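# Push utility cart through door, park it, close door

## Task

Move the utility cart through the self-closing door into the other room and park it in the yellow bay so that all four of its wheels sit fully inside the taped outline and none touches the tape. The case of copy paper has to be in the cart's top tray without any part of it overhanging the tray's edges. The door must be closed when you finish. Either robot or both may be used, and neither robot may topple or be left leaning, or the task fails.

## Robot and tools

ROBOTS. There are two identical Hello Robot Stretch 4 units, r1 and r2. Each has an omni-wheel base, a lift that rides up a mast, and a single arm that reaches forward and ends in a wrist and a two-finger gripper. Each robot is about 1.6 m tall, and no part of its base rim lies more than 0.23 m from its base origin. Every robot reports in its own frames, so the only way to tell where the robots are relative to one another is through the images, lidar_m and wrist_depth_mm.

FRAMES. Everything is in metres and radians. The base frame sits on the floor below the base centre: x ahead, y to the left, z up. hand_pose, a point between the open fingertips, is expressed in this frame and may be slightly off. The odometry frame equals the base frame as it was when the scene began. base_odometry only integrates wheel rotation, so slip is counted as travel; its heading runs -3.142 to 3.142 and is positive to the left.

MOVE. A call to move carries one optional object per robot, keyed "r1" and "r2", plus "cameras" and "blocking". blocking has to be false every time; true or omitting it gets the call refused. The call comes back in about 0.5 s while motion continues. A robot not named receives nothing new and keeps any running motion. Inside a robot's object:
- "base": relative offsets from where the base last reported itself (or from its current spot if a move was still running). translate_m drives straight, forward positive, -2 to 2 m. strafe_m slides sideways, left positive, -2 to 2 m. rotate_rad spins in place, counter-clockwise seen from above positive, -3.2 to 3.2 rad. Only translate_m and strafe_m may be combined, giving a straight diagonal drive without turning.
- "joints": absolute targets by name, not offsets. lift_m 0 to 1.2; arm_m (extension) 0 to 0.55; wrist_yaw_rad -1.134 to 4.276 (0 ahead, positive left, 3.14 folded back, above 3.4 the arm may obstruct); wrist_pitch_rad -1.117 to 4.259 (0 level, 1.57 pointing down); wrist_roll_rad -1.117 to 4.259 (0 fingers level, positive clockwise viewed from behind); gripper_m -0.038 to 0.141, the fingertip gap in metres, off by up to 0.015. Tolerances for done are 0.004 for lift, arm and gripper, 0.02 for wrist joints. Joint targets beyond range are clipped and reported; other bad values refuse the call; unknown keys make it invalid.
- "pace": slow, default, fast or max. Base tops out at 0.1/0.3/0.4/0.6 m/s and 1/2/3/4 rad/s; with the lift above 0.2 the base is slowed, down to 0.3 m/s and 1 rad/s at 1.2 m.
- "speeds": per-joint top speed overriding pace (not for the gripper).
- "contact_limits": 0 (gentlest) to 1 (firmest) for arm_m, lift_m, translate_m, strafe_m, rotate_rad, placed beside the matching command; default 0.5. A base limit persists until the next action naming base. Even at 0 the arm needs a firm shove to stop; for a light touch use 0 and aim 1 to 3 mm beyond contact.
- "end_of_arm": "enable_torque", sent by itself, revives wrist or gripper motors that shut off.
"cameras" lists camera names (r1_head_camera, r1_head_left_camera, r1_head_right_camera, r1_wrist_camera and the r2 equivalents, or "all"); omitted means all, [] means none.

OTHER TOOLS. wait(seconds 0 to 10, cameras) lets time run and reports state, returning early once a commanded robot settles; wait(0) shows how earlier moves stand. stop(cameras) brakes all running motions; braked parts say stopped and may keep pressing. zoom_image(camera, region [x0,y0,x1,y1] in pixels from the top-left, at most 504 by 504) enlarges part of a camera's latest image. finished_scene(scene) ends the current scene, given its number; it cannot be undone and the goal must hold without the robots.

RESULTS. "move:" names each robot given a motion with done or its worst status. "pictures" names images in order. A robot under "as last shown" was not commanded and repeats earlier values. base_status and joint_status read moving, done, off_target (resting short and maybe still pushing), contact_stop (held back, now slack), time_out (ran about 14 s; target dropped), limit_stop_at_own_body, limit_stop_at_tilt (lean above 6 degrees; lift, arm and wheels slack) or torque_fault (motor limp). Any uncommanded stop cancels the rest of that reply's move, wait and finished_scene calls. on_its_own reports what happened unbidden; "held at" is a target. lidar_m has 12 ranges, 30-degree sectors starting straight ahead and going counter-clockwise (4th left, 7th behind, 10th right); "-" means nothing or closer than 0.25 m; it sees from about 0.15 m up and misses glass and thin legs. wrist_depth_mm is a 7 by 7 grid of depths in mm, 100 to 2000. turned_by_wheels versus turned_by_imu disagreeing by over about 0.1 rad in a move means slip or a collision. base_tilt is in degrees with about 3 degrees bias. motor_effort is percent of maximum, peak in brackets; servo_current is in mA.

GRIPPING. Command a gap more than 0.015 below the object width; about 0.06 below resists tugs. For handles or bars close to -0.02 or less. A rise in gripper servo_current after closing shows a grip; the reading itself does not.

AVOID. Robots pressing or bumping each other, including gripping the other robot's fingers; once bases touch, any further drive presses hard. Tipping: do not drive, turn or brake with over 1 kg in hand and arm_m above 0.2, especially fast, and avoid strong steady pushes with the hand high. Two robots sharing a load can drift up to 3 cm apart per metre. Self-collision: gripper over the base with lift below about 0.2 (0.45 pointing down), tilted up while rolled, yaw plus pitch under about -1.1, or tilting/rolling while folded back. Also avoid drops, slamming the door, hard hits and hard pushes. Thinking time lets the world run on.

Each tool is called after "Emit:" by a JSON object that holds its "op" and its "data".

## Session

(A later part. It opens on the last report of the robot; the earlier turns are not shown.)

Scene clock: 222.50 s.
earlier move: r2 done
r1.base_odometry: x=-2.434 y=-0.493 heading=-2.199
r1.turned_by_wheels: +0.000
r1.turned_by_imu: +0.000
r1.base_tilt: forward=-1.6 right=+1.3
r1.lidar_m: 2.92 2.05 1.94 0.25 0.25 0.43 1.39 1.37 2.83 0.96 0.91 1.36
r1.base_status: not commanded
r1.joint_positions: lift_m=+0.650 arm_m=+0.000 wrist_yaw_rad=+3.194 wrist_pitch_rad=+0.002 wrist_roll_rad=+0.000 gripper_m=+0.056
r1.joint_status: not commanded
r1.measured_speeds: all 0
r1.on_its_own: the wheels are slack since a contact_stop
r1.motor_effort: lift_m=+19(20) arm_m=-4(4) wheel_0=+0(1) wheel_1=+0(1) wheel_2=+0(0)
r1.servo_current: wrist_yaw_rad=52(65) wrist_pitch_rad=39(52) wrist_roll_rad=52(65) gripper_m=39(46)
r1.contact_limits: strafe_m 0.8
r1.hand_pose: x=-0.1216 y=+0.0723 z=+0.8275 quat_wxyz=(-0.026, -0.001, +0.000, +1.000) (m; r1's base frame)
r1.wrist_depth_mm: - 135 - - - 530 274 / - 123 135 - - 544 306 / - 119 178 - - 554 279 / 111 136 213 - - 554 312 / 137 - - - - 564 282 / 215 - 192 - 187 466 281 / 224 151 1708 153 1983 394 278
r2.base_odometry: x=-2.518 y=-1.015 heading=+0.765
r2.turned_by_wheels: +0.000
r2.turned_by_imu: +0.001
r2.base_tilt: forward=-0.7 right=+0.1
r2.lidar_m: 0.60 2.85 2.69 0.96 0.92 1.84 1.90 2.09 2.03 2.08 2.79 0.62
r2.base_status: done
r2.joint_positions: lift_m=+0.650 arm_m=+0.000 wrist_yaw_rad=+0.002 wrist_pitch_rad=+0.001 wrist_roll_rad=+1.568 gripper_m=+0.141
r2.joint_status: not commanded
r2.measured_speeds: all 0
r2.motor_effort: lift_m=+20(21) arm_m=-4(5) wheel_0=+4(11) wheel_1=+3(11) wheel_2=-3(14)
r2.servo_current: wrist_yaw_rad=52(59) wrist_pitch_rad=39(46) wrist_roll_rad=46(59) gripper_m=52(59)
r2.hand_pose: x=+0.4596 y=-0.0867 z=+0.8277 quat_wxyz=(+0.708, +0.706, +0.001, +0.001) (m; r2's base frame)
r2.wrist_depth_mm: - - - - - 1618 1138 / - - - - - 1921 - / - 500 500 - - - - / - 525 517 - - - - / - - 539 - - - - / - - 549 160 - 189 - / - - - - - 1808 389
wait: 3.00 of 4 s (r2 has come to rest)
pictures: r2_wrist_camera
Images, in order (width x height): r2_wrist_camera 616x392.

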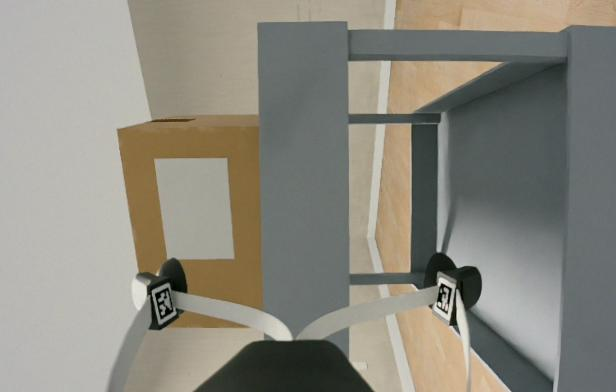

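Emit:
{"op": "move", "data": {"blocking": false, "r2": {"base":{"translate_m":0.2,"strafe_m":0.025},"pace":"slow","contact_limits":{"translate_m":0.2}}, "cameras": []}}

Emit:
{"op": "wait", "data": {"seconds": 4, "cameras": ["r2_wrist_camera","r2_head_camera"]}}

Scene clock: 229.30 s.
move: r2 moving
r1: as last shown
r1.base_tilt: forward=-1.5 right=+1.3
r1.lidar_m: 2.90 2.04 1.94 0.25 0.25 0.43 1.40 1.37 2.82 0.97 0.90 1.32
r1.on_its_own: the wheels are slack since a contact_stop
r1.motor_effort: lift_m=+19(20) arm_m=-4(4) wheel_0=+0(1) wheel_1=+0(0) wheel_2=+0(0)
r1.servo_current: wrist_yaw_rad=59(59) wrist_pitch_rad=39(46) wrist_roll_rad=65(65) gripper_m=39(46)
r1.contact_limits: strafe_m 0.8
r1.wrist_depth_mm: - 135 - - - 535 274 / - 123 135 - - 544 306 / - 119 177 - - 554 281 / 111 136 212 - - 554 312 / 137 - - - - 559 281 / 215 - 192 - 187 466 279 / 224 151 1708 153 1921 394 277
r2.base_odometry: x=-2.510 y=-1.005 heading=+0.765
r2.turned_by_wheels: +0.000
r2.turned_by_imu: +0.001
r2.base_tilt: forward=-0.7 right=+0.1
r2.lidar_m: 0.58 2.83 2.72 0.96 0.94 1.82 1.90 2.16 2.00 2.08 2.77 0.61
r2.base_status: translate_m moving; strafe_m moving
r2.joint_positions: lift_m=+0.650 arm_m=+0.000 wrist_yaw_rad=+0.002 wrist_pitch_rad=+0.001 wrist_roll_rad=+1.568 gripper_m=+0.141
r2.joint_status: not commanded
r2.measured_speeds: translate_m=+0.048 strafe_m=+0.006 rotate_rad=-0.001 lift_m=+0.000 arm_m=+0.000 wrist_yaw_rad=+0.000 wrist_pitch_rad=+0.000 wrist_roll_rad=+0.000
r2.motor_effort: lift_m=+21(21) arm_m=-4(5) wheel_0=+5(10) wheel_1=+7(7) wheel_2=-11(11)
r2.servo_current: wrist_yaw_rad=52(59) wrist_pitch_rad=39(46) wrist_roll_rad=39(59) gripper_m=52(52)
r2.contact_limits: translate_m 0.2
r2.hand_pose: x=+0.4596 y=-0.0867 z=+0.8277 quat_wxyz=(+0.708, +0.706, +0.001, +0.001) (m; r2's base frame)
r2.wrist_depth_mm: - - - - - - - / - - - - - 1808 - / - 492 488 - - - - / - 512 504 - - - - / - - 530 - - - - / - - 544 159 946 188 - / - - - - - 1808 -
pictures: none
No camera images: "cameras" was empty.

Scene clock: 232.10 s.
earlier move: r2 done
r1.base_odometry: x=-2.434 y=-0.493 heading=-2.199
r1.turned_by_wheels: +0.000
r1.turned_by_imu: +0.000
r1.base_tilt: forward=-1.6 right=+1.3
r1.lidar_m: 2.92 2.03 1.93 0.25 0.25 0.42 1.42 1.37 2.82 2.89 0.97 1.36
r1.base_status: not commanded
r1.joint_positions: lift_m=+0.650 arm_m=+0.000 wrist_yaw_rad=+3.194 wrist_pitch_rad=+0.002 wrist_roll_rad=+0.000 gripper_m=+0.056
r1.joint_status: not commanded
r1.measured_speeds: all 0
r1.on_its_own: the wheels are slack since a contact_stop
r1.motor_effort: lift_m=+19(20) arm_m=-4(4) wheel_0=+0(1) wheel_1=+0(0) wheel_2=+0(0)
r1.servo_current: wrist_yaw_rad=59(65) wrist_pitch_rad=33(52) wrist_roll_rad=65(65) gripper_m=39(46)
r1.contact_limits: strafe_m 0.8
r1.hand_pose: x=-0.1216 y=+0.0723 z=+0.8275 quat_wxyz=(-0.026, -0.001, +0.000, +1.000) (m; r1's base frame)
r1.wrist_depth_mm: - 135 - - - 539 273 / - 123 135 - - 544 304 / - 120 177 - - 549 279 / 111 136 213 - - 559 312 / 137 - - - - 554 281 / 216 - 192 - 187 462 281 / 224 151 1756 153 1921 397 277
r2.base_odometry: x=-2.392 y=-0.858 heading=+0.765
r2.turned_by_wheels: +0.000
r2.turned_by_imu: +0.001
r2.base_tilt: forward=-0.7 right=+0.1
r2.lidar_m: 0.39 0.44 2.60 2.71 0.95 1.99 2.08 2.26 2.14 2.25 2.93 0.43
r2.base_status: done
r2.joint_positions: lift_m=+0.650 arm_m=+0.000 wrist_yaw_rad=+0.002 wrist_pitch_rad=+0.001 wrist_roll_rad=+1.568 gripper_m=+0.141
r2.joint_status: not commanded
r2.measured_speeds: all 0
r2.motor_effort: lift_m=+21(21) arm_m=-4(5) wheel_0=+5(10) wheel_1=+4(8) wheel_2=-6(12)
r2.servo_current: wrist_yaw_rad=52(59) wrist_pitch_rad=33(46) wrist_roll_rad=46(59) gripper_m=52(59)
r2.contact_limits: translate_m 0.2
r2.hand_pose: x=+0.4596 y=-0.0867 z=+0.8277 quat_wxyz=(+0.708, +0.706, +0.001, +0.001) (m; r2's base frame)
r2.wrist_depth_mm: - - 174 173 - 1661 433 / 298 297 176 175 175 - - / 309 306 177 177 - 759 - / 324 324 317 178 - 778 - / 342 332 181 180 213 768 - / 362 347 182 181 186 200 - / - 370 366 - - 1808 -
wait: 2.80 of 4 s (r2 has come to rest)
pictures: r2_head_camera, r2_wrist_camera
Images, in order (width x height): r2_head_camera 420x560, r2_wrist_camera 616x392.

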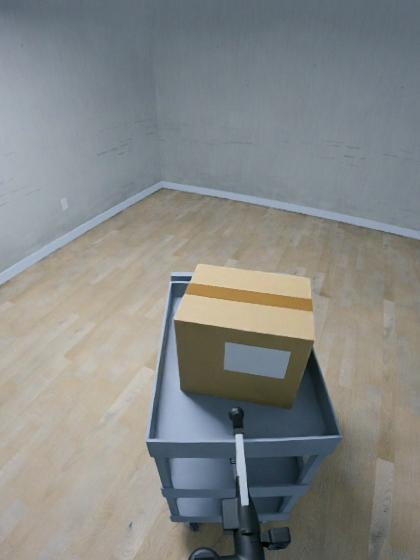

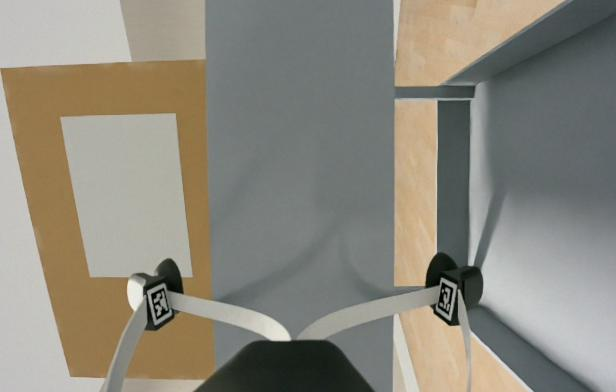

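Emit:
{"op": "move", "data": {"blocking": false, "r2": {"joints":{"gripper_m":0.005}}, "cameras": []}}

Emit:
{"op": "wait", "data": {"seconds": 2.5, "cameras": ["r2_wrist_camera","r2_head_camera","r1_head_left_camera","r2_head_left_camera"]}}

Scene clock: 254.80 s.
move: r2 moving
r1: as last shown
r1.lidar_m: 2.94 2.05 1.93 0.25 0.25 0.43 1.41 1.37 2.81 2.91 0.96 1.33
r1.on_its_own: the wheels are slack since a contact_stop
r1.servo_current: wrist_yaw_rad=46(65) wrist_pitch_rad=39(52) wrist_roll_rad=46(59) gripper_m=52(52)
r1.contact_limits: strafe_m 0.8
r1.wrist_depth_mm: - 134 - - - 539 273 / - 123 135 - - 544 304 / - 119 177 - - 554 281 / 111 135 213 - - 559 310 / 137 - - - - 559 281 / 216 - 193 - 187 466 279 / 224 151 1708 153 1921 394 277
r2.base_odometry: x=-2.392 y=-0.858 heading=+0.765
r2.turned_by_wheels: +0.000
r2.turned_by_imu: +0.000
r2.base_tilt: forward=-0.7 right=+0.0
r2.lidar_m: 0.39 0.41 2.59 2.69 0.99 2.03 2.06 2.27 2.13 2.23 2.97 0.42
r2.base_status: not commanded
r2.joint_positions: lift_m=+0.650 arm_m=+0.000 wrist_yaw_rad=+0.002 wrist_pitch_rad=+0.001 wrist_roll_rad=+1.568 gripper_m=+0.130
r2.joint_status: gripper_m moving
r2.measured_speeds: all 0
r2.motor_effort: lift_m=+20(21) arm_m=-4(4) wheel_0=+5(5) wheel_1=+4(5) wheel_2=-6(6)
r2.servo_current: wrist_yaw_rad=46(59) wrist_pitch_rad=33(46) wrist_roll_rad=46(52) gripper_m=111(111)
r2.contact_limits: translate_m 0.2
r2.hand_pose: x=+0.4596 y=-0.0867 z=+0.8277 quat_wxyz=(+0.708, +0.706, +0.001, +0.001) (m; r2's base frame)
r2.wrist_depth_mm: - - 174 174 - 1618 433 / 297 297 175 175 176 - - / 307 307 178 177 - 759 - / 322 320 319 178 - 778 - / 340 336 180 180 213 768 - / 362 349 181 181 191 211 - / - 368 368 - - 1808 -
pictures: none
No camera images: "cameras" was empty.

Scene clock: 256.60 s.
earlier move: r2 done
r1.base_odometry: x=-2.434 y=-0.493 heading=-2.199
r1.turned_by_wheels: +0.000
r1.turned_by_imu: +0.000
r1.base_tilt: forward=-1.6 right=+1.3
r1.lidar_m: 2.94 2.04 1.93 0.25 0.25 0.43 1.39 1.35 2.80 2.90 0.97 1.32
r1.base_status: not commanded
r1.joint_positions: lift_m=+0.650 arm_m=+0.000 wrist_yaw_rad=+3.194 wrist_pitch_rad=+0.002 wrist_roll_rad=+0.000 gripper_m=+0.056
r1.joint_status: not commanded
r1.measured_speeds: all 0
r1.on_its_own: the wheels are slack since a contact_stop
r1.motor_effort: lift_m=+19(20) arm_m=-4(4) wheel_0=+0(1) wheel_1=+0(0) wheel_2=+0(0)
r1.servo_current: wrist_yaw_rad=46(65) wrist_pitch_rad=46(52) wrist_roll_rad=59(72) gripper_m=39(52)
r1.contact_limits: strafe_m 0.8
r1.hand_pose: x=-0.1216 y=+0.0723 z=+0.8275 quat_wxyz=(-0.026, -0.001, +0.000, +1.000) (m; r1's base frame)
r1.wrist_depth_mm: - 135 - - - 539 273 / - 123 135 - - 544 304 / - 119 178 - - 549 279 / 111 136 213 - - 559 312 / 137 - - - - 559 282 / 215 - 192 - 189 466 279 / 224 151 1708 153 1808 394 277
r2.base_odometry: x=-2.391 y=-0.858 heading=+0.765
r2.turned_by_wheels: +0.000
r2.turned_by_imu: +0.000
r2.base_tilt: forward=-0.7 right=+0.1
r2.lidar_m: 0.39 0.41 2.59 2.68 0.97 2.01 2.08 2.25 2.14 2.22 2.97 0.42
r2.base_status: not commanded
r2.joint_positions: lift_m=+0.650 arm_m=+0.000 wrist_yaw_rad=+0.002 wrist_pitch_rad=+0.003 wrist_roll_rad=+1.568 gripper_m=+0.007
r2.joint_status: all done
r2.measured_speeds: all 0
r2.motor_effort: lift_m=+20(21) arm_m=-4(5) wheel_0=+3(5) wheel_1=+3(5) wheel_2=-2(6)
r2.servo_current: wrist_yaw_rad=59(59) wrist_pitch_rad=39(46) wrist_roll_rad=39(59) gripper_m=182(403)
r2.contact_limits: translate_m 0.2
r2.hand_pose: x=+0.4595 y=-0.0868 z=+0.8271 quat_wxyz=(+0.708, +0.706, +0.002, +0.000) (m; r2's base frame)
r2.wrist_depth_mm: - - 169 169 - 1537 445 / 289 291 170 171 - - - / 301 303 173 173 - - - / 315 317 175 175 - - - / 334 332 177 177 - - - / 351 343 178 180 176 162 - / - 366 181 - - 1661 -
wait: 1.80 of 2.5 s (r2 has come to rest)
pictures: r1_head_left_camera, r2_head_camera, r2_head_left_camera, r2_wrist_camera
Images, in order (width x height): r1_head_left_camera 420x672, r2_head_camera 420x560, r2_head_left_camera 420x672, r2_wrist_camera 616x392.

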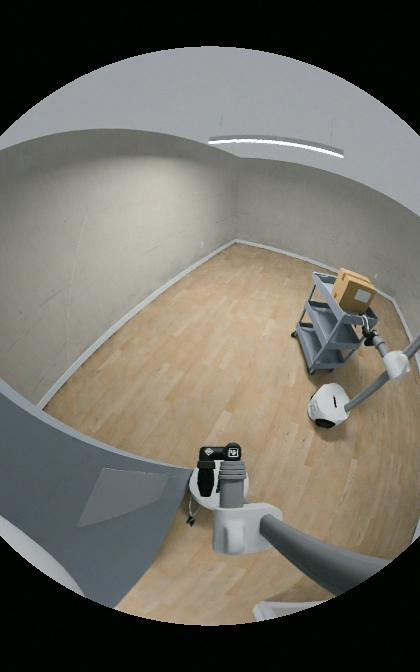

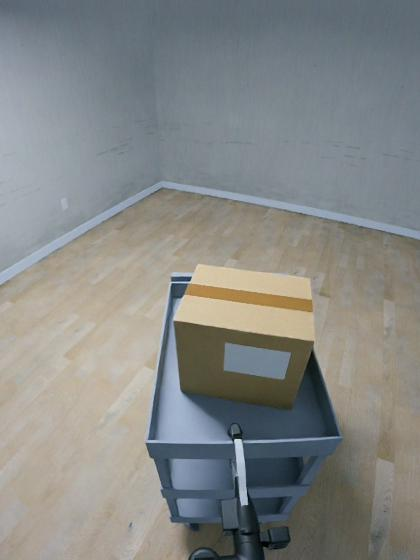

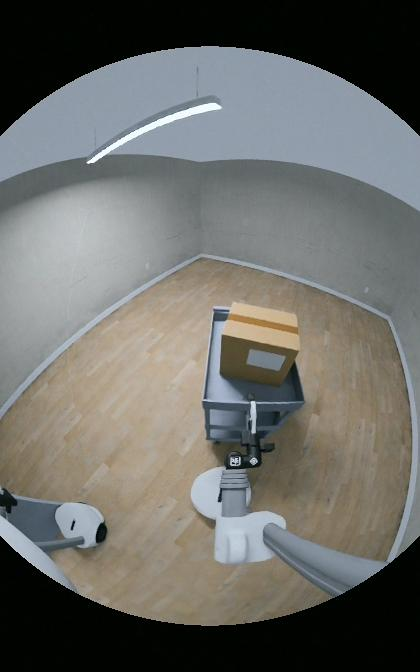

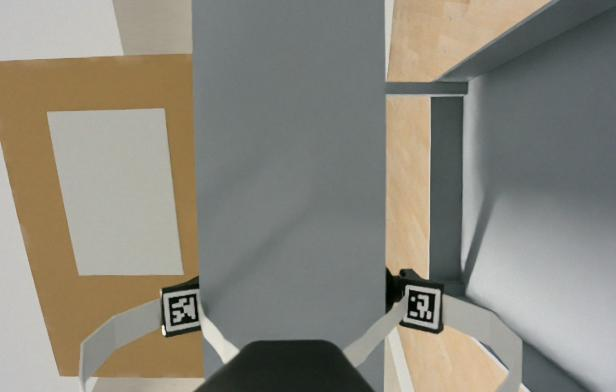

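Emit:
{"op": "move", "data": {"blocking": false, "r2": {"base":{"translate_m":-0.35,"strafe_m":0.28},"pace":"slow"}, "cameras": []}}

Emit:
{"op": "wait", "data": {"seconds": 7, "cameras": []}}

Emit:
{"op": "move", "data": {"blocking": false, "r2": {"base":{"rotate_rad":-0.3},"pace":"slow"}, "cameras": []}}

Emit:
{"op": "wait", "data": {"seconds": 3, "cameras": ["r2_head_camera","r1_head_left_camera","r2_head_left_camera"]}}

Scene clock: 261.67 s.
move: r2 moving
r1: as last shown
r1.lidar_m: 2.88 2.04 1.94 0.25 0.25 0.43 1.37 1.37 2.81 2.88 0.97 1.36
r1.on_its_own: the wheels are slack since a contact_stop
r1.motor_effort: lift_m=+20(20) arm_m=-4(4) wheel_0=+0(1) wheel_1=+0(0) wheel_2=+0(0)
r1.servo_current: wrist_yaw_rad=46(59) wrist_pitch_rad=46(46) wrist_roll_rad=39(59) gripper_m=46(46)
r1.contact_limits: strafe_m 0.8
r1.wrist_depth_mm: - 135 - - - 530 274 / - 123 135 - - 549 306 / - 119 177 - - 554 281 / 111 136 213 - - 554 312 / 137 - - - - 559 281 / 214 - 192 - 187 469 279 / 224 151 1708 153 1921 397 277
r2.base_odometry: x=-2.404 y=-0.859 heading=+0.766
r2.turned_by_wheels: +0.000
r2.turned_by_imu: +0.001
r2.base_tilt: forward=-0.6 right=+0.1
r2.lidar_m: 0.38 0.42 2.59 2.68 0.95 2.00 2.05 2.27 2.14 2.21 2.93 0.41
r2.base_status: translate_m moving; strafe_m moving
r2.joint_positions: lift_m=+0.650 arm_m=+0.000 wrist_yaw_rad=+0.002 wrist_pitch_rad=+0.003 wrist_roll_rad=+1.568 gripper_m=+0.007
r2.joint_status: not commanded
r2.measured_speeds: translate_m=-0.041 strafe_m=+0.033 rotate_rad=+0.003 lift_m=+0.000 arm_m=+0.000 wrist_yaw_rad=+0.000 wrist_pitch_rad=+0.000 wrist_roll_rad=+0.000
r2.motor_effort: lift_m=+20(21) arm_m=-4(5) wheel_0=-10(13) wheel_1=+3(4) wheel_2=+12(14)
r2.servo_current: wrist_yaw_rad=52(52) wrist_pitch_rad=39(46) wrist_roll_rad=46(59) gripper_m=182(189)
r2.hand_pose: x=+0.4595 y=-0.0868 z=+0.8270 quat_wxyz=(+0.708, +0.706, +0.002, +0.000) (m; r2's base frame)
r2.wrist_depth_mm: - - 171 171 - 1576 442 / 293 291 173 173 - - - / 303 304 175 175 - - - / 317 319 176 176 - - - / 334 330 178 178 - - - / 351 342 179 180 177 162 - / - 362 359 - - 1756 -
pictures: none
No camera images: "cameras" was empty.

Scene clock: 266.87 s.
earlier move: r2 done
r1.base_odometry: x=-2.434 y=-0.493 heading=-2.199
r1.turned_by_wheels: +0.000
r1.turned_by_imu: +0.000
r1.base_tilt: forward=-1.6 right=+1.3
r1.lidar_m: 2.94 2.02 1.94 0.25 0.25 0.45 1.42 1.36 2.81 0.58 0.57 1.02
r1.base_status: not commanded
r1.joint_positions: lift_m=+0.650 arm_m=+0.000 wrist_yaw_rad=+3.194 wrist_pitch_rad=+0.002 wrist_roll_rad=+0.000 gripper_m=+0.056
r1.joint_status: not commanded
r1.measured_speeds: all 0
r1.on_its_own: the wheels are slack since a contact_stop
r1.motor_effort: lift_m=+20(20) arm_m=-4(4) wheel_0=+0(1) wheel_1=+0(1) wheel_2=+0(0)
r1.servo_current: wrist_yaw_rad=52(72) wrist_pitch_rad=46(52) wrist_roll_rad=72(72) gripper_m=39(46)
r1.contact_limits: strafe_m 0.8
r1.hand_pose: x=-0.1216 y=+0.0722 z=+0.8275 quat_wxyz=(-0.026, -0.001, +0.000, +1.000) (m; r1's base frame)
r1.wrist_depth_mm: - 135 - - - 535 274 / - 123 135 - - 549 307 / - 119 177 - - 549 282 / 111 136 213 - - 564 314 / 137 - - - - 554 281 / 215 - 191 - 187 466 281 / 224 151 1756 154 1808 399 276
r2.base_odometry: x=-2.838 y=-0.899 heading=+0.765
r2.turned_by_wheels: +0.000
r2.turned_by_imu: -0.002
r2.base_tilt: forward=-0.7 right=+0.1
r2.lidar_m: 0.41 2.65 2.52 0.61 0.60 1.64 1.59 2.15 2.21 2.30 0.35 0.33
r2.base_status: done
r2.joint_positions: lift_m=+0.650 arm_m=+0.000 wrist_yaw_rad=-0.002 wrist_pitch_rad=+0.003 wrist_roll_rad=+1.568 gripper_m=+0.006
r2.joint_status: not commanded
r2.measured_speeds: all 0
r2.motor_effort: lift_m=+20(21) arm_m=-4(5) wheel_0=-6(17) wheel_1=+3(5) wheel_2=+5(14)
r2.servo_current: wrist_yaw_rad=46(59) wrist_pitch_rad=39(46) wrist_roll_rad=46(65) gripper_m=163(195)
r2.hand_pose: x=+0.4591 y=-0.0881 z=+0.8271 quat_wxyz=(+0.708, +0.706, +0.000, -0.002) (m; r2's base frame)
r2.wrist_depth_mm: 219 - - - - - - / 247 248 - 102 - - - / 294 283 114 112 113 - - / 394 359 128 128 - 580 - / - - 148 149 - 1499 455 / - - 180 178 174 169 - / - - - - - 1576 1118
wait: 5.20 of 7 s (r2 has come to rest)
pictures: none
No camera images: "cameras" was empty.

Scene clock: 267.37 s.
move: r2 moving
r1: as last shown
r1.base_tilt: forward=-1.6 right=+1.2
r1.lidar_m: 2.91 2.04 1.94 0.25 0.25 0.43 1.37 1.37 2.82 0.59 0.60 1.01
r1.on_its_own: the wheels are slack since a contact_stop
r1.motor_effort: lift_m=+19(20) arm_m=-4(4) wheel_0=-1(1) wheel_1=+0(0) wheel_2=+0(0)
r1.servo_current: wrist_yaw_rad=33(59) wrist_pitch_rad=39(46) wrist_roll_rad=52(59) gripper_m=39(46)
r1.contact_limits: strafe_m 0.8
r1.wrist_depth_mm: - 135 - - - 535 273 / - 123 135 - - 544 304 / - 120 177 - - 549 281 / 111 135 213 - - 559 312 / 137 - - - - 559 281 / 214 - 191 - 187 466 279 / 225 151 1708 153 1863 397 277
r2.base_odometry: x=-2.838 y=-0.899 heading=+0.642
r2.turned_by_wheels: -0.123
r2.turned_by_imu: -0.119
r2.base_tilt: forward=-0.7 right=+0.0
r2.lidar_m: 0.39 2.78 2.51 0.65 0.59 1.61 1.59 1.95 2.20 2.24 2.77 0.34
r2.base_status: rotate_rad moving
r2.joint_positions: lift_m=+0.650 arm_m=+0.000 wrist_yaw_rad=+0.016 wrist_pitch_rad=+0.003 wrist_roll_rad=+1.568 gripper_m=+0.006
r2.joint_status: not commanded
r2.measured_speeds: translate_m=-0.001 strafe_m=+0.000 rotate_rad=-0.489 lift_m=+0.000 arm_m=+0.000 wrist_yaw_rad=+0.052 wrist_pitch_rad=+0.000 wrist_roll_rad=+0.000
r2.motor_effort: lift_m=+20(20) arm_m=-4(4) wheel_0=+19(19) wheel_1=+10(11) wheel_2=+14(14)
r2.servo_current: wrist_yaw_rad=104(104) wrist_pitch_rad=39(46) wrist_roll_rad=39(59) gripper_m=150(169)
r2.hand_pose: x=+0.4607 y=-0.0827 z=+0.8271 quat_wxyz=(+0.708, +0.706, +0.007, +0.005) (m; r2's base frame)
r2.wrist_depth_mm: 216 - - - - - - / 241 243 104 102 - - - / 279 273 113 114 - - - / 338 340 130 128 - 603 - / - - 146 146 - 1618 480 / - - 177 171 179 173 - / - - - - - 1708 -
pictures: none
No camera images: "cameras" was empty.

Scene clock: 268.23 s.
earlier move: r2 done
r1.base_odometry: x=-2.434 y=-0.493 heading=-2.199
r1.turned_by_wheels: +0.000
r1.turned_by_imu: +0.000
r1.base_tilt: forward=-1.6 right=+1.3
r1.lidar_m: 2.92 2.03 1.93 0.25 0.25 0.45 1.41 1.38 2.81 0.58 0.57 1.25
r1.base_status: not commanded
r1.joint_positions: lift_m=+0.650 arm_m=+0.000 wrist_yaw_rad=+3.194 wrist_pitch_rad=+0.002 wrist_roll_rad=+0.000 gripper_m=+0.056
r1.joint_status: not commanded
r1.measured_speeds: all 0
r1.on_its_own: the wheels are slack since a contact_stop
r1.motor_effort: lift_m=+19(20) arm_m=-4(4) wheel_0=+0(1) wheel_1=+0(0) wheel_2=+0(0)
r1.servo_current: wrist_yaw_rad=65(65) wrist_pitch_rad=39(52) wrist_roll_rad=59(65) gripper_m=39(46)
r1.contact_limits: strafe_m 0.8
r1.hand_pose: x=-0.1216 y=+0.0722 z=+0.8275 quat_wxyz=(-0.026, -0.001, +0.000, +1.000) (m; r1's base frame)
r1.wrist_depth_mm: - 135 - - - 535 274 / - 123 135 - - 544 306 / - 120 177 - - 549 279 / 111 135 213 - - 559 310 / 137 - - - - 559 279 / 215 - 192 - 187 466 281 / 224 151 1756 153 1863 399 278
r2.base_odometry: x=-2.837 y=-0.899 heading=+0.466
r2.turned_by_wheels: -0.176
r2.turned_by_imu: -0.171
r2.base_tilt: forward=-0.7 right=+0.1
r2.lidar_m: 0.40 3.05 2.54 2.51 0.57 0.74 1.57 1.72 2.24 2.21 2.50 0.39
r2.base_status: done
r2.joint_positions: lift_m=+0.650 arm_m=+0.000 wrist_yaw_rad=-0.004 wrist_pitch_rad=+0.003 wrist_roll_rad=+1.571 gripper_m=+0.006
r2.joint_status: not commanded
r2.measured_speeds: all 0
r2.motor_effort: lift_m=+20(20) arm_m=-4(5) wheel_0=+1(23) wheel_1=+3(11) wheel_2=+5(14)
r2.servo_current: wrist_yaw_rad=46(111) wrist_pitch_rad=46(46) wrist_roll_rad=52(59) gripper_m=150(169)
r2.hand_pose: x=+0.4590 y=-0.0886 z=+0.8271 quat_wxyz=(+0.707, +0.707, +0.000, -0.003) (m; r2's base frame)
r2.wrist_depth_mm: 257 258 144 145 - - - / 271 272 150 152 - 723 - / 289 290 157 156 - 750 - / 312 315 163 164 - - - / 347 342 170 170 175 723 - / - 178 179 178 179 171 - / - - - - - 1756 -
wait: 0.87 of 3 s (r2 has come to rest)
pictures: r1_head_left_camera, r2_head_camera, r2_head_left_camera
Images, in order (width x height): r1_head_left_camera 420x672, r2_head_camera 420x560, r2_head_left_camera 420x672.

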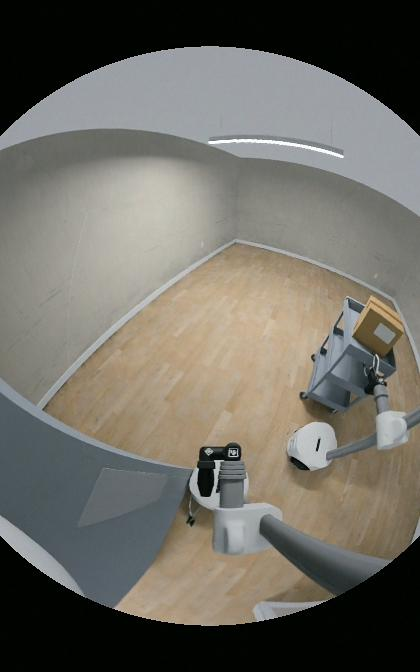

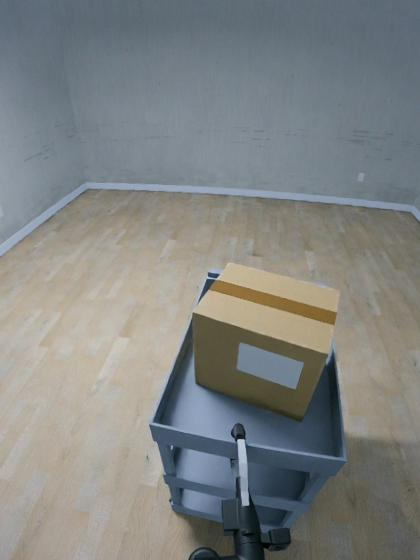

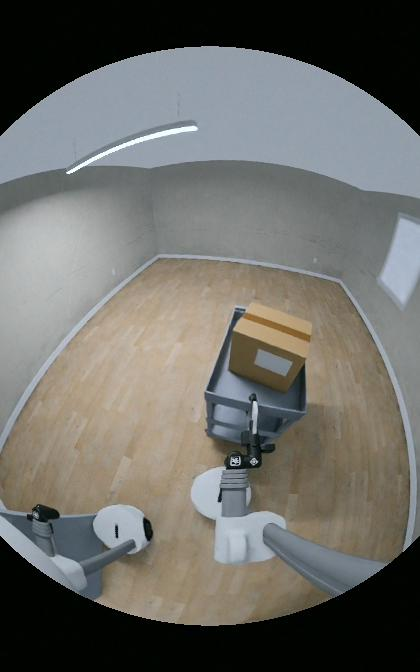

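Emit:
{"op": "move", "data": {"blocking": false, "r1": {"base":{"strafe_m":0.15},"contact_limits":{"strafe_m":1.0}}, "r2": {"base":{"rotate_rad":-0.12},"pace":"slow"}, "cameras": []}}

Emit:
{"op": "wait", "data": {"seconds": 2, "cameras": ["r1_head_left_camera","r1_head_right_camera","r2_head_left_camera","r2_head_right_camera"]}}

Scene clock: 288.77 s.
move: r1 contact_stop; r2 moving
r1.base_odometry: x=-2.424 y=-0.494 heading=-2.166
r1.turned_by_wheels: +0.033
r1.turned_by_imu: +0.003
r1.base_tilt: forward=-1.6 right=+1.3
r1.lidar_m: 2.90 2.05 1.94 0.25 0.25 0.45 1.37 1.36 2.81 0.59 0.56 1.35
r1.base_status: strafe_m contact_stop
r1.joint_positions: lift_m=+0.650 arm_m=+0.000 wrist_yaw_rad=+3.194 wrist_pitch_rad=+0.002 wrist_roll_rad=+0.000 gripper_m=+0.056
r1.joint_status: not commanded
r1.measured_speeds: translate_m=-0.005 strafe_m=-0.013 rotate_rad=+0.029 lift_m=+0.000 arm_m=+0.000 wrist_yaw_rad=+0.000 wrist_pitch_rad=+0.000 wrist_roll_rad=+0.000
r1.on_its_own: the wheels are slack since a contact_stop
r1.motor_effort: lift_m=+19(20) arm_m=-4(4) wheel_0=-6(25) wheel_1=+6(33) wheel_2=-2(10)
r1.servo_current: wrist_yaw_rad=33(59) wrist_pitch_rad=39(46) wrist_roll_rad=46(59) gripper_m=46(46)
r1.contact_limits: strafe_m 1
r1.hand_pose: x=-0.1216 y=+0.0722 z=+0.8275 quat_wxyz=(-0.026, -0.001, +0.000, +1.000) (m; r1's base frame)
r1.wrist_depth_mm: - 135 - - - - 310 / - 120 135 - - - 319 / - 125 157 - - - 290 / 114 135 213 - - - 293 / 137 - - - - - 291 / 223 - 192 - 187 496 320 / 220 151 1537 153 1921 480 317
r2.base_odometry: x=-2.838 y=-0.899 heading=+0.366
r2.turned_by_wheels: -0.100
r2.turned_by_imu: -0.097
r2.base_tilt: forward=-0.7 right=+0.1
r2.lidar_m: 0.39 0.43 2.58 2.52 0.59 0.63 1.60 1.67 2.27 2.22 2.38 0.42
r2.base_status: rotate_rad moving
r2.joint_positions: lift_m=+0.650 arm_m=+0.000 wrist_yaw_rad=+0.011 wrist_pitch_rad=+0.003 wrist_roll_rad=+1.571 gripper_m=+0.006
r2.joint_status: not commanded
r2.measured_speeds: translate_m=+0.001 strafe_m=-0.003 rotate_rad=-0.213 lift_m=+0.000 arm_m=+0.000 wrist_yaw_rad=+0.000 wrist_pitch_rad=+0.000 wrist_roll_rad=+0.000
r2.motor_effort: lift_m=+20(20) arm_m=-4(5) wheel_0=+13(15) wheel_1=+7(10) wheel_2=+10(13)
r2.servo_current: wrist_yaw_rad=78(78) wrist_pitch_rad=39(46) wrist_roll_rad=46(52) gripper_m=150(150)
r2.hand_pose: x=+0.4603 y=-0.0843 z=+0.8271 quat_wxyz=(+0.707, +0.707, +0.005, +0.003) (m; r2's base frame)
r2.wrist_depth_mm: - - 155 156 - 1576 - / 277 278 159 160 - - - / 293 294 164 163 - 750 - / 314 314 168 168 - - - / 338 336 174 174 - - - / 370 351 178 179 180 171 - / - - 382 - - 1708 -
pictures: none
No camera images: "cameras" was empty.

not run: a stop that you did not command came earlier in this reply.

Emit:
{"op": "wait", "data": {"seconds": 0.5, "cameras": ["r1_head_left_camera","r1_head_right_camera","r2_head_left_camera","r2_head_right_camera"]}}

Scene clock: 293.13 s.
earlier move: r1 contact_stop; r2 done
r1.base_odometry: x=-2.424 y=-0.493 heading=-2.164
r1.turned_by_wheels: +0.002
r1.turned_by_imu: +0.002
r1.base_tilt: forward=-1.6 right=+1.2
r1.lidar_m: 2.88 2.02 1.95 0.25 0.25 0.45 1.37 1.37 2.80 0.60 0.57 1.40
r1.base_status: strafe_m contact_stop (by the wheels' count: +0.008 of +0.150)
r1.joint_positions: lift_m=+0.650 arm_m=+0.000 wrist_yaw_rad=+3.194 wrist_pitch_rad=+0.002 wrist_roll_rad=+0.000 gripper_m=+0.056
r1.joint_status: not commanded
r1.measured_speeds: all 0
r1.on_its_own: the wheels are slack since a contact_stop
r1.motor_effort: lift_m=+20(20) arm_m=-4(4) wheel_0=+0(25) wheel_1=+0(33) wheel_2=+0(10)
r1.servo_current: wrist_yaw_rad=46(65) wrist_pitch_rad=39(52) wrist_roll_rad=39(59) gripper_m=39(46)
r1.contact_limits: strafe_m 1
r1.hand_pose: x=-0.1216 y=+0.0722 z=+0.8275 quat_wxyz=(-0.026, -0.001, +0.000, +1.000) (m; r1's base frame)
r1.wrist_depth_mm: - 135 - - - - 319 / - 121 135 - - - 290 / - 125 161 - - - 322 / 114 135 207 - - - 327 / 136 - - - - - 294 / 223 - 191 - 187 750 325 / 221 151 1464 153 1921 421 290
r2.base_odometry: x=-2.837 y=-0.899 heading=+0.346
r2.turned_by_wheels: -0.020
r2.turned_by_imu: -0.019
r2.base_tilt: forward=-0.7 right=+0.1
r2.lidar_m: 0.40 0.45 2.59 2.52 0.59 0.64 1.56 1.66 2.27 2.22 2.38 0.43
r2.base_status: done
r2.joint_positions: lift_m=+0.650 arm_m=+0.000 wrist_yaw_rad=-0.001 wrist_pitch_rad=+0.003 wrist_roll_rad=+1.571 gripper_m=+0.006
r2.joint_status: not commanded
r2.measured_speeds: all 0
r2.motor_effort: lift_m=+20(20) arm_m=-4(5) wheel_0=-3(15) wheel_1=+1(10) wheel_2=+2(13)
r2.servo_current: wrist_yaw_rad=39(78) wrist_pitch_rad=46(46) wrist_roll_rad=52(52) gripper_m=156(156)
r2.hand_pose: x=+0.4593 y=-0.0877 z=+0.8271 quat_wxyz=(+0.707, +0.707, +0.001, -0.001) (m; r2's base frame)
r2.wrist_depth_mm: - - 165 165 - 1708 - / 286 287 167 167 - - - / 301 301 171 171 - 759 - / 314 317 173 174 - - - / 336 332 177 177 - - - / 357 180 180 180 179 163 - / - 377 368 - - 1756 -
wait: 0.00 of 0.5 s (r1 and r2 have come to rest)
pictures: r1_head_left_camera, r1_head_right_camera, r2_head_left_camera, r2_head_right_camera
Images, in order (width x height): r1_head_left_camera 420x672, r1_head_right_camera 420x672, r2_head_left_camera 420x672, r2_head_right_camera 420x672.

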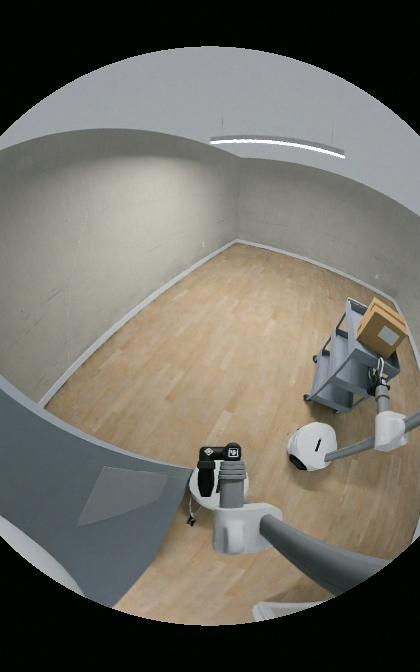

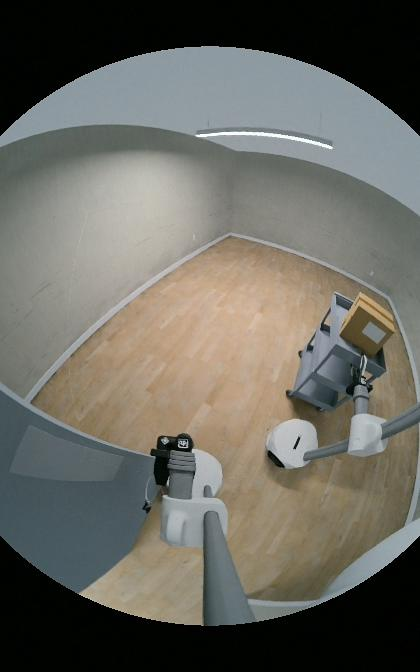

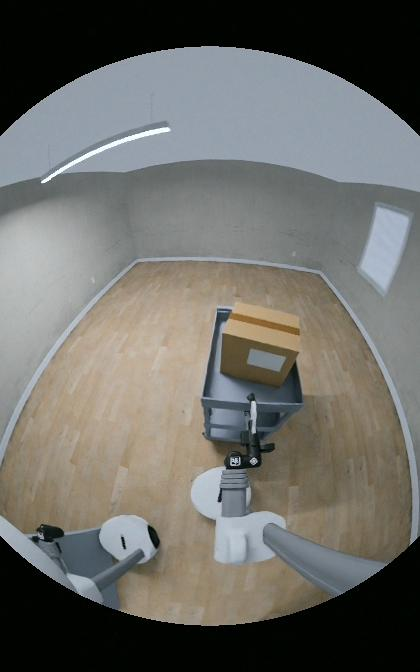

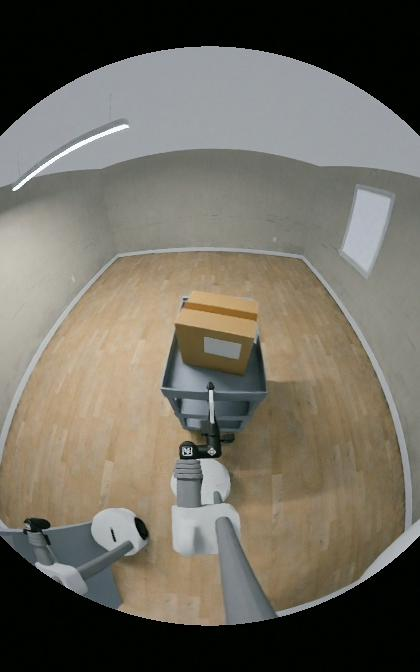

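Emit:
{"op": "move", "data": {"blocking": false, "r2": {"base":{"translate_m":-0.55,"strafe_m":-0.08},"pace":"slow","contact_limits":{"translate_m":0.3}}, "cameras": []}}

Emit:
{"op": "wait", "data": {"seconds": 8, "cameras": ["r1_head_left_camera","r1_head_right_camera","r2_head_left_camera","r2_head_right_camera"]}}

Scene clock: 299.20 s.
move: r2 moving
r1: as last shown
r1.turned_by_wheels: +0.000
r1.turned_by_imu: +0.000
r1.base_tilt: forward=-1.6 right=+1.3
r1.lidar_m: 2.91 2.00 1.95 0.25 0.25 0.45 1.36 1.37 2.81 0.58 0.58 1.37
r1.on_its_own: the wheels are slack since a contact_stop
r1.motor_effort: lift_m=+19(20) arm_m=-4(4) wheel_0=-1(1) wheel_1=+0(0) wheel_2=+0(0)
r1.servo_current: wrist_yaw_rad=52(59) wrist_pitch_rad=46(46) wrist_roll_rad=52(52) gripper_m=39(46)
r1.contact_limits: strafe_m 1
r1.wrist_depth_mm: - 134 - - - - 319 / - 121 135 - - - 290 / - 125 161 - - - 324 / 115 135 206 - - - 329 / 137 - - - - - 294 / 223 - 192 - 187 759 325 / 221 151 1464 153 1921 421 290
r2.base_odometry: x=-2.848 y=-0.905 heading=+0.346
r2.turned_by_wheels: +0.000
r2.turned_by_imu: +0.001
r2.base_tilt: forward=-0.6 right=+0.0
r2.lidar_m: 0.39 0.45 2.59 2.54 0.59 0.61 1.58 1.65 2.26 2.22 2.38 0.40
r2.base_status: translate_m moving; strafe_m moving
r2.joint_positions: lift_m=+0.650 arm_m=+0.000 wrist_yaw_rad=+0.002 wrist_pitch_rad=+0.003 wrist_roll_rad=+1.571 gripper_m=+0.006
r2.joint_status: not commanded
r2.measured_speeds: translate_m=-0.050 strafe_m=-0.007 rotate_rad=+0.000 lift_m=+0.000 arm_m=+0.000 wrist_yaw_rad=+0.000 wrist_pitch_rad=+0.000 wrist_roll_rad=+0.000
r2.motor_effort: lift_m=+20(20) arm_m=-5(5) wheel_0=-10(10) wheel_1=-7(8) wheel_2=+15(18)
r2.servo_current: wrist_yaw_rad=46(52) wrist_pitch_rad=39(46) wrist_roll_rad=52(52) gripper_m=143(156)
r2.contact_limits: translate_m 0.3
r2.hand_pose: x=+0.4595 y=-0.0869 z=+0.8271 quat_wxyz=(+0.707, +0.707, +0.002, +0.000) (m; r2's base frame)
r2.wrist_depth_mm: - - 165 166 - 1708 - / 286 287 168 169 - - - / 298 300 171 172 - 732 - / 314 317 175 174 - - - / 338 334 178 177 - - - / 359 179 180 180 179 163 - / - 379 368 - - 1756 -
pictures: none
No camera images: "cameras" was empty.

Scene clock: 305.53 s.
earlier move: r2 done
r1.base_odometry: x=-2.424 y=-0.493 heading=-2.164
r1.turned_by_wheels: +0.000
r1.turned_by_imu: +0.000
r1.base_tilt: forward=-1.6 right=+1.3
r1.lidar_m: 2.90 2.04 1.94 0.25 0.25 0.41 1.38 1.38 0.49 0.54 0.72 4.76
r1.base_status: not commanded
r1.joint_positions: lift_m=+0.650 arm_m=+0.000 wrist_yaw_rad=+3.194 wrist_pitch_rad=+0.002 wrist_roll_rad=+0.000 gripper_m=+0.056
r1.joint_status: not commanded
r1.measured_speeds: all 0
r1.on_its_own: the wheels are slack since a contact_stop
r1.motor_effort: lift_m=+19(20) arm_m=-4(4) wheel_0=+0(1) wheel_1=+0(1) wheel_2=+0(0)
r1.servo_current: wrist_yaw_rad=39(78) wrist_pitch_rad=39(52) wrist_roll_rad=39(65) gripper_m=39(46)
r1.contact_limits: strafe_m 1
r1.hand_pose: x=-0.1216 y=+0.0722 z=+0.8275 quat_wxyz=(-0.026, -0.001, +0.000, +1.000) (m; r1's base frame)
r1.wrist_depth_mm: - 135 - - - - 319 / - 121 135 - - - 291 / - 125 161 - - - 325 / 115 135 206 - - - 327 / 137 - - - - - 293 / 224 - 193 - 187 750 324 / 221 151 1537 153 1983 418 289
r2.base_odometry: x=-3.328 y=-1.160 heading=+0.345
r2.turned_by_wheels: -0.001
r2.turned_by_imu: -0.002
r2.base_tilt: forward=-0.7 right=+0.1
r2.lidar_m: 0.40 3.52 0.54 0.51 0.91 1.19 1.01 1.07 1.56 2.09 2.26 0.40
r2.base_status: done
r2.joint_positions: lift_m=+0.650 arm_m=+0.000 wrist_yaw_rad=-0.003 wrist_pitch_rad=+0.003 wrist_roll_rad=+1.571 gripper_m=+0.006
r2.joint_status: not commanded
r2.measured_speeds: all 0
r2.motor_effort: lift_m=+20(20) arm_m=-4(5) wheel_0=-9(15) wheel_1=-5(10) wheel_2=+3(18)
r2.servo_current: wrist_yaw_rad=52(65) wrist_pitch_rad=39(52) wrist_roll_rad=52(59) gripper_m=150(156)
r2.contact_limits: translate_m 0.3
r2.hand_pose: x=+0.4591 y=-0.0884 z=+0.8271 quat_wxyz=(+0.707, +0.707, +0.000, -0.002) (m; r2's base frame)
r2.wrist_depth_mm: - - 161 162 - 1661 - / 283 285 165 164 - - - / 298 300 169 168 - 750 - / 314 315 172 173 - - - / 340 338 177 176 - - - / 366 179 180 181 178 171 - / 1661 384 382 - - 1618 -
wait: 6.33 of 8 s (r2 has come to rest)
pictures: r1_head_left_camera, r1_head_right_camera, r2_head_left_camera, r2_head_right_camera
Images, in order (width x height): r1_head_left_camera 420x672, r1_head_right_camera 420x672, r2_head_left_camera 420x672, r2_head_right_camera 420x672.

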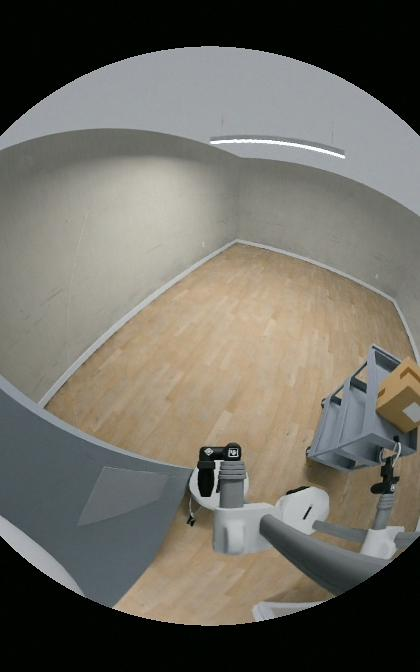

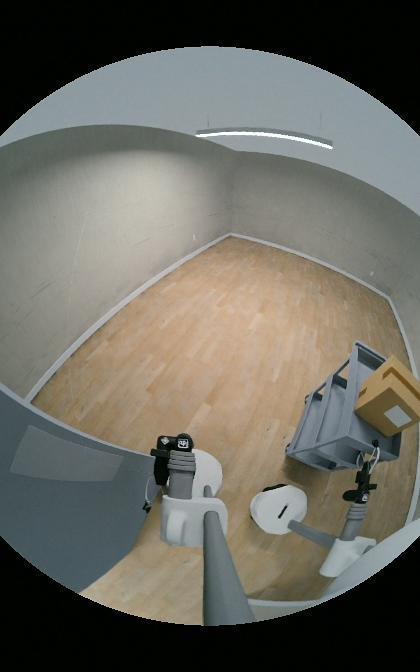

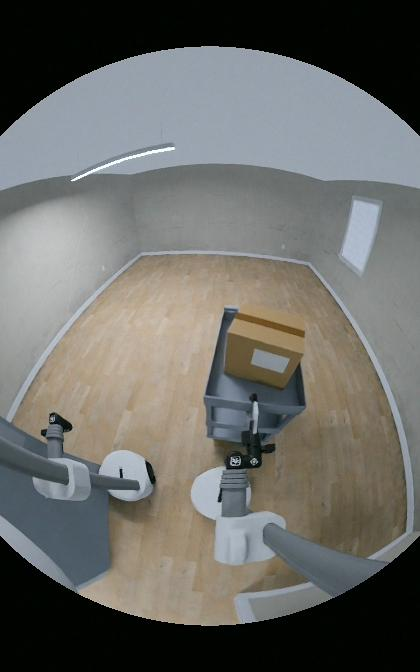

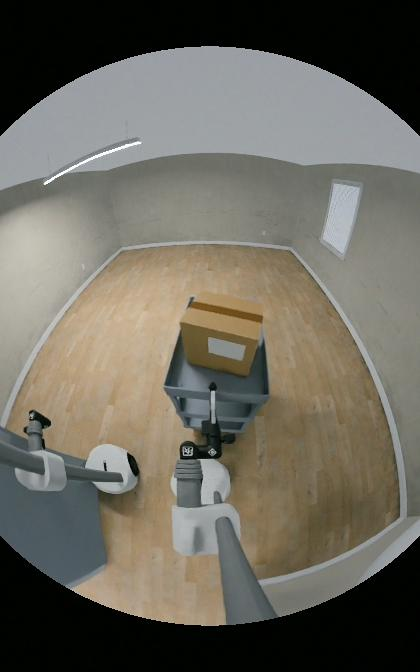

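Emit:
{"op": "move", "data": {"blocking": false, "r2": {"base":{"translate_m":-0.45,"strafe_m":0.11},"pace":"slow","contact_limits":{"translate_m":0.3}}, "cameras": []}}

Emit:
{"op": "wait", "data": {"seconds": 8, "cameras": ["r1_head_left_camera","r1_head_right_camera","r2_head_left_camera","r2_head_right_camera"]}}

Scene clock: 321.13 s.
move: r2 moving
r1: as last shown
r1.base_tilt: forward=-1.6 right=+1.2
r1.lidar_m: 2.89 2.05 1.95 0.25 0.25 0.42 1.39 1.36 0.50 0.54 0.75 4.77
r1.on_its_own: the wheels are slack since a contact_stop
r1.motor_effort: lift_m=+19(20) arm_m=-4(4) wheel_0=+0(1) wheel_1=+0(0) wheel_2=+0(0)
r1.servo_current: wrist_yaw_rad=59(59) wrist_pitch_rad=33(52) wrist_roll_rad=59(65) gripper_m=33(46)
r1.contact_limits: strafe_m 1
r1.wrist_depth_mm: - 135 - - - - 317 / - 121 135 - - - 290 / - 125 161 - - - 325 / 115 135 207 - - - 327 / 137 - - - - - 294 / 223 - 193 - 187 759 325 / 221 151 1499 153 1863 421 289
r2.base_odometry: x=-3.340 y=-1.162 heading=+0.344
r2.turned_by_wheels: -0.001
r2.turned_by_imu: +0.000
r2.base_tilt: forward=-0.7 right=+0.1
r2.lidar_m: 0.41 3.52 0.53 0.46 0.91 1.18 1.03 1.08 1.54 2.07 2.26 0.40
r2.base_status: translate_m moving; strafe_m moving
r2.joint_positions: lift_m=+0.650 arm_m=+0.000 wrist_yaw_rad=-0.004 wrist_pitch_rad=+0.003 wrist_roll_rad=+1.571 gripper_m=+0.006
r2.joint_status: not commanded
r2.measured_speeds: translate_m=-0.048 strafe_m=+0.012 rotate_rad=+0.000 lift_m=+0.000 arm_m=+0.000 wrist_yaw_rad=+0.000 wrist_pitch_rad=+0.000 wrist_roll_rad=+0.000
r2.motor_effort: lift_m=+20(20) arm_m=-4(5) wheel_0=-15(17) wheel_1=-6(7) wheel_2=+9(10)
r2.servo_current: wrist_yaw_rad=39(52) wrist_pitch_rad=46(46) wrist_roll_rad=52(52) gripper_m=150(150)
r2.contact_limits: translate_m 0.3
r2.hand_pose: x=+0.4590 y=-0.0885 z=+0.8271 quat_wxyz=(+0.707, +0.707, +0.000, -0.002) (m; r2's base frame)
r2.wrist_depth_mm: - - 161 161 - 1661 - / 282 283 163 164 - - - / 298 300 168 168 - 750 - / 315 315 172 172 - - - / 340 336 176 177 - - - / 364 179 180 181 178 170 - / 1618 382 382 - - 1756 -
pictures: none
No camera images: "cameras" was empty.

Scene clock: 326.53 s.
earlier move: r2 done
r1.base_odometry: x=-2.424 y=-0.493 heading=-2.164
r1.turned_by_wheels: +0.000
r1.turned_by_imu: +0.000
r1.base_tilt: forward=-1.5 right=+1.3
r1.lidar_m: 2.90 2.03 1.94 0.25 0.25 0.46 0.66 0.55 0.48 0.50 3.80 4.78
r1.base_status: not commanded
r1.joint_positions: lift_m=+0.650 arm_m=+0.000 wrist_yaw_rad=+3.194 wrist_pitch_rad=+0.002 wrist_roll_rad=+0.000 gripper_m=+0.056
r1.joint_status: not commanded
r1.measured_speeds: all 0
r1.on_its_own: the wheels are slack since a contact_stop
r1.motor_effort: lift_m=+19(20) arm_m=-4(4) wheel_0=+0(1) wheel_1=+0(0) wheel_2=+0(0)
r1.servo_current: wrist_yaw_rad=39(78) wrist_pitch_rad=46(52) wrist_roll_rad=46(78) gripper_m=39(52)
r1.contact_limits: strafe_m 1
r1.hand_pose: x=-0.1216 y=+0.0722 z=+0.8275 quat_wxyz=(-0.026, -0.001, +0.000, +1.000) (m; r1's base frame)
r1.wrist_depth_mm: - 135 - - - - 319 / - 121 135 - - - 290 / - 125 161 - - - 325 / 114 135 206 - - - 327 / 137 891 - - - - 293 / 222 891 192 - 187 759 324 / 221 164 1499 153 1921 418 289
r2.base_odometry: x=-3.788 y=-1.209 heading=+0.344
r2.turned_by_wheels: +0.000
r2.turned_by_imu: -0.003
r2.base_tilt: forward=-0.6 right=+0.1
r2.lidar_m: 0.41 0.58 0.53 0.74 0.74 3.58 3.55 0.64 0.87 2.17 0.43 0.38
r2.base_status: done
r2.joint_positions: lift_m=+0.650 arm_m=+0.000 wrist_yaw_rad=-0.006 wrist_pitch_rad=+0.003 wrist_roll_rad=+1.571 gripper_m=+0.006
r2.joint_status: not commanded
r2.measured_speeds: all 0
r2.motor_effort: lift_m=+20(20) arm_m=-4(5) wheel_0=-10(19) wheel_1=-6(9) wheel_2=+2(10)
r2.servo_current: wrist_yaw_rad=59(72) wrist_pitch_rad=46(52) wrist_roll_rad=52(59) gripper_m=143(163)
r2.contact_limits: translate_m 0.3
r2.hand_pose: x=+0.4589 y=-0.0890 z=+0.8271 quat_wxyz=(+0.707, +0.707, -0.001, -0.003) (m; r2's base frame)
r2.wrist_depth_mm: 233 232 118 118 118 - - / 254 256 127 126 126 - - / 285 286 135 138 136 - - / 324 325 147 148 - 654 - / - 379 160 162 - 1756 - / - - 178 179 175 168 - / - - - - - 1661 1205
wait: 5.40 of 8 s (r2 has come to rest)
pictures: r1_head_left_camera, r1_head_right_camera, r2_head_left_camera, r2_head_right_camera
Images, in order (width x height): r1_head_left_camera 420x672, r1_head_right_camera 420x672, r2_head_left_camera 420x672, r2_head_right_camera 420x672.

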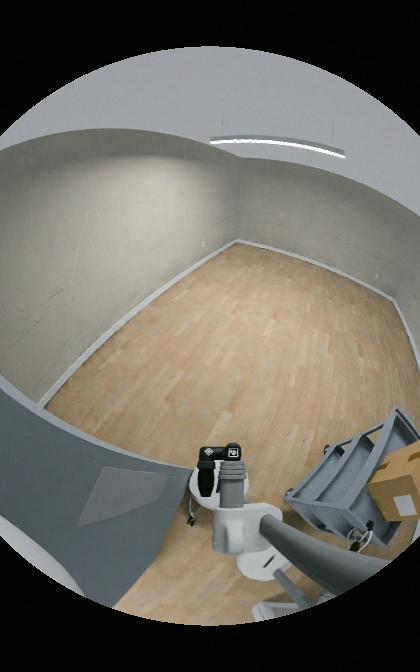

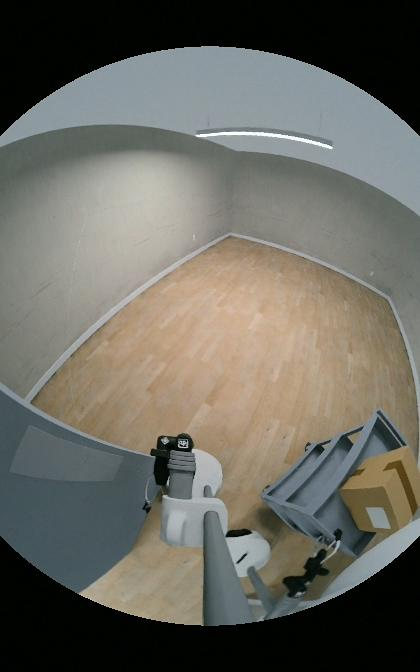

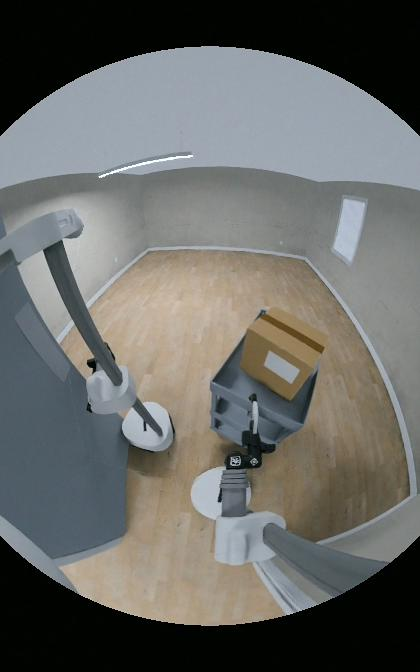

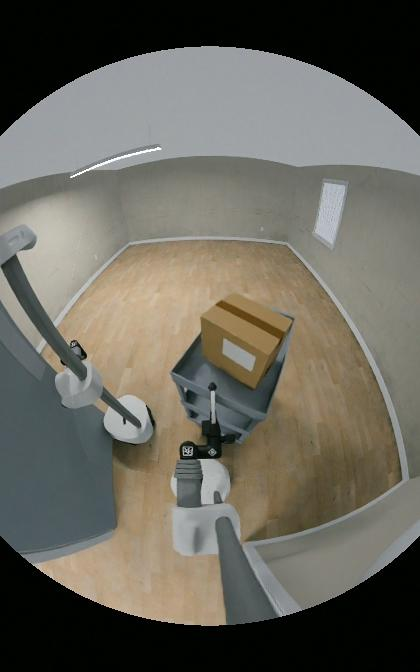

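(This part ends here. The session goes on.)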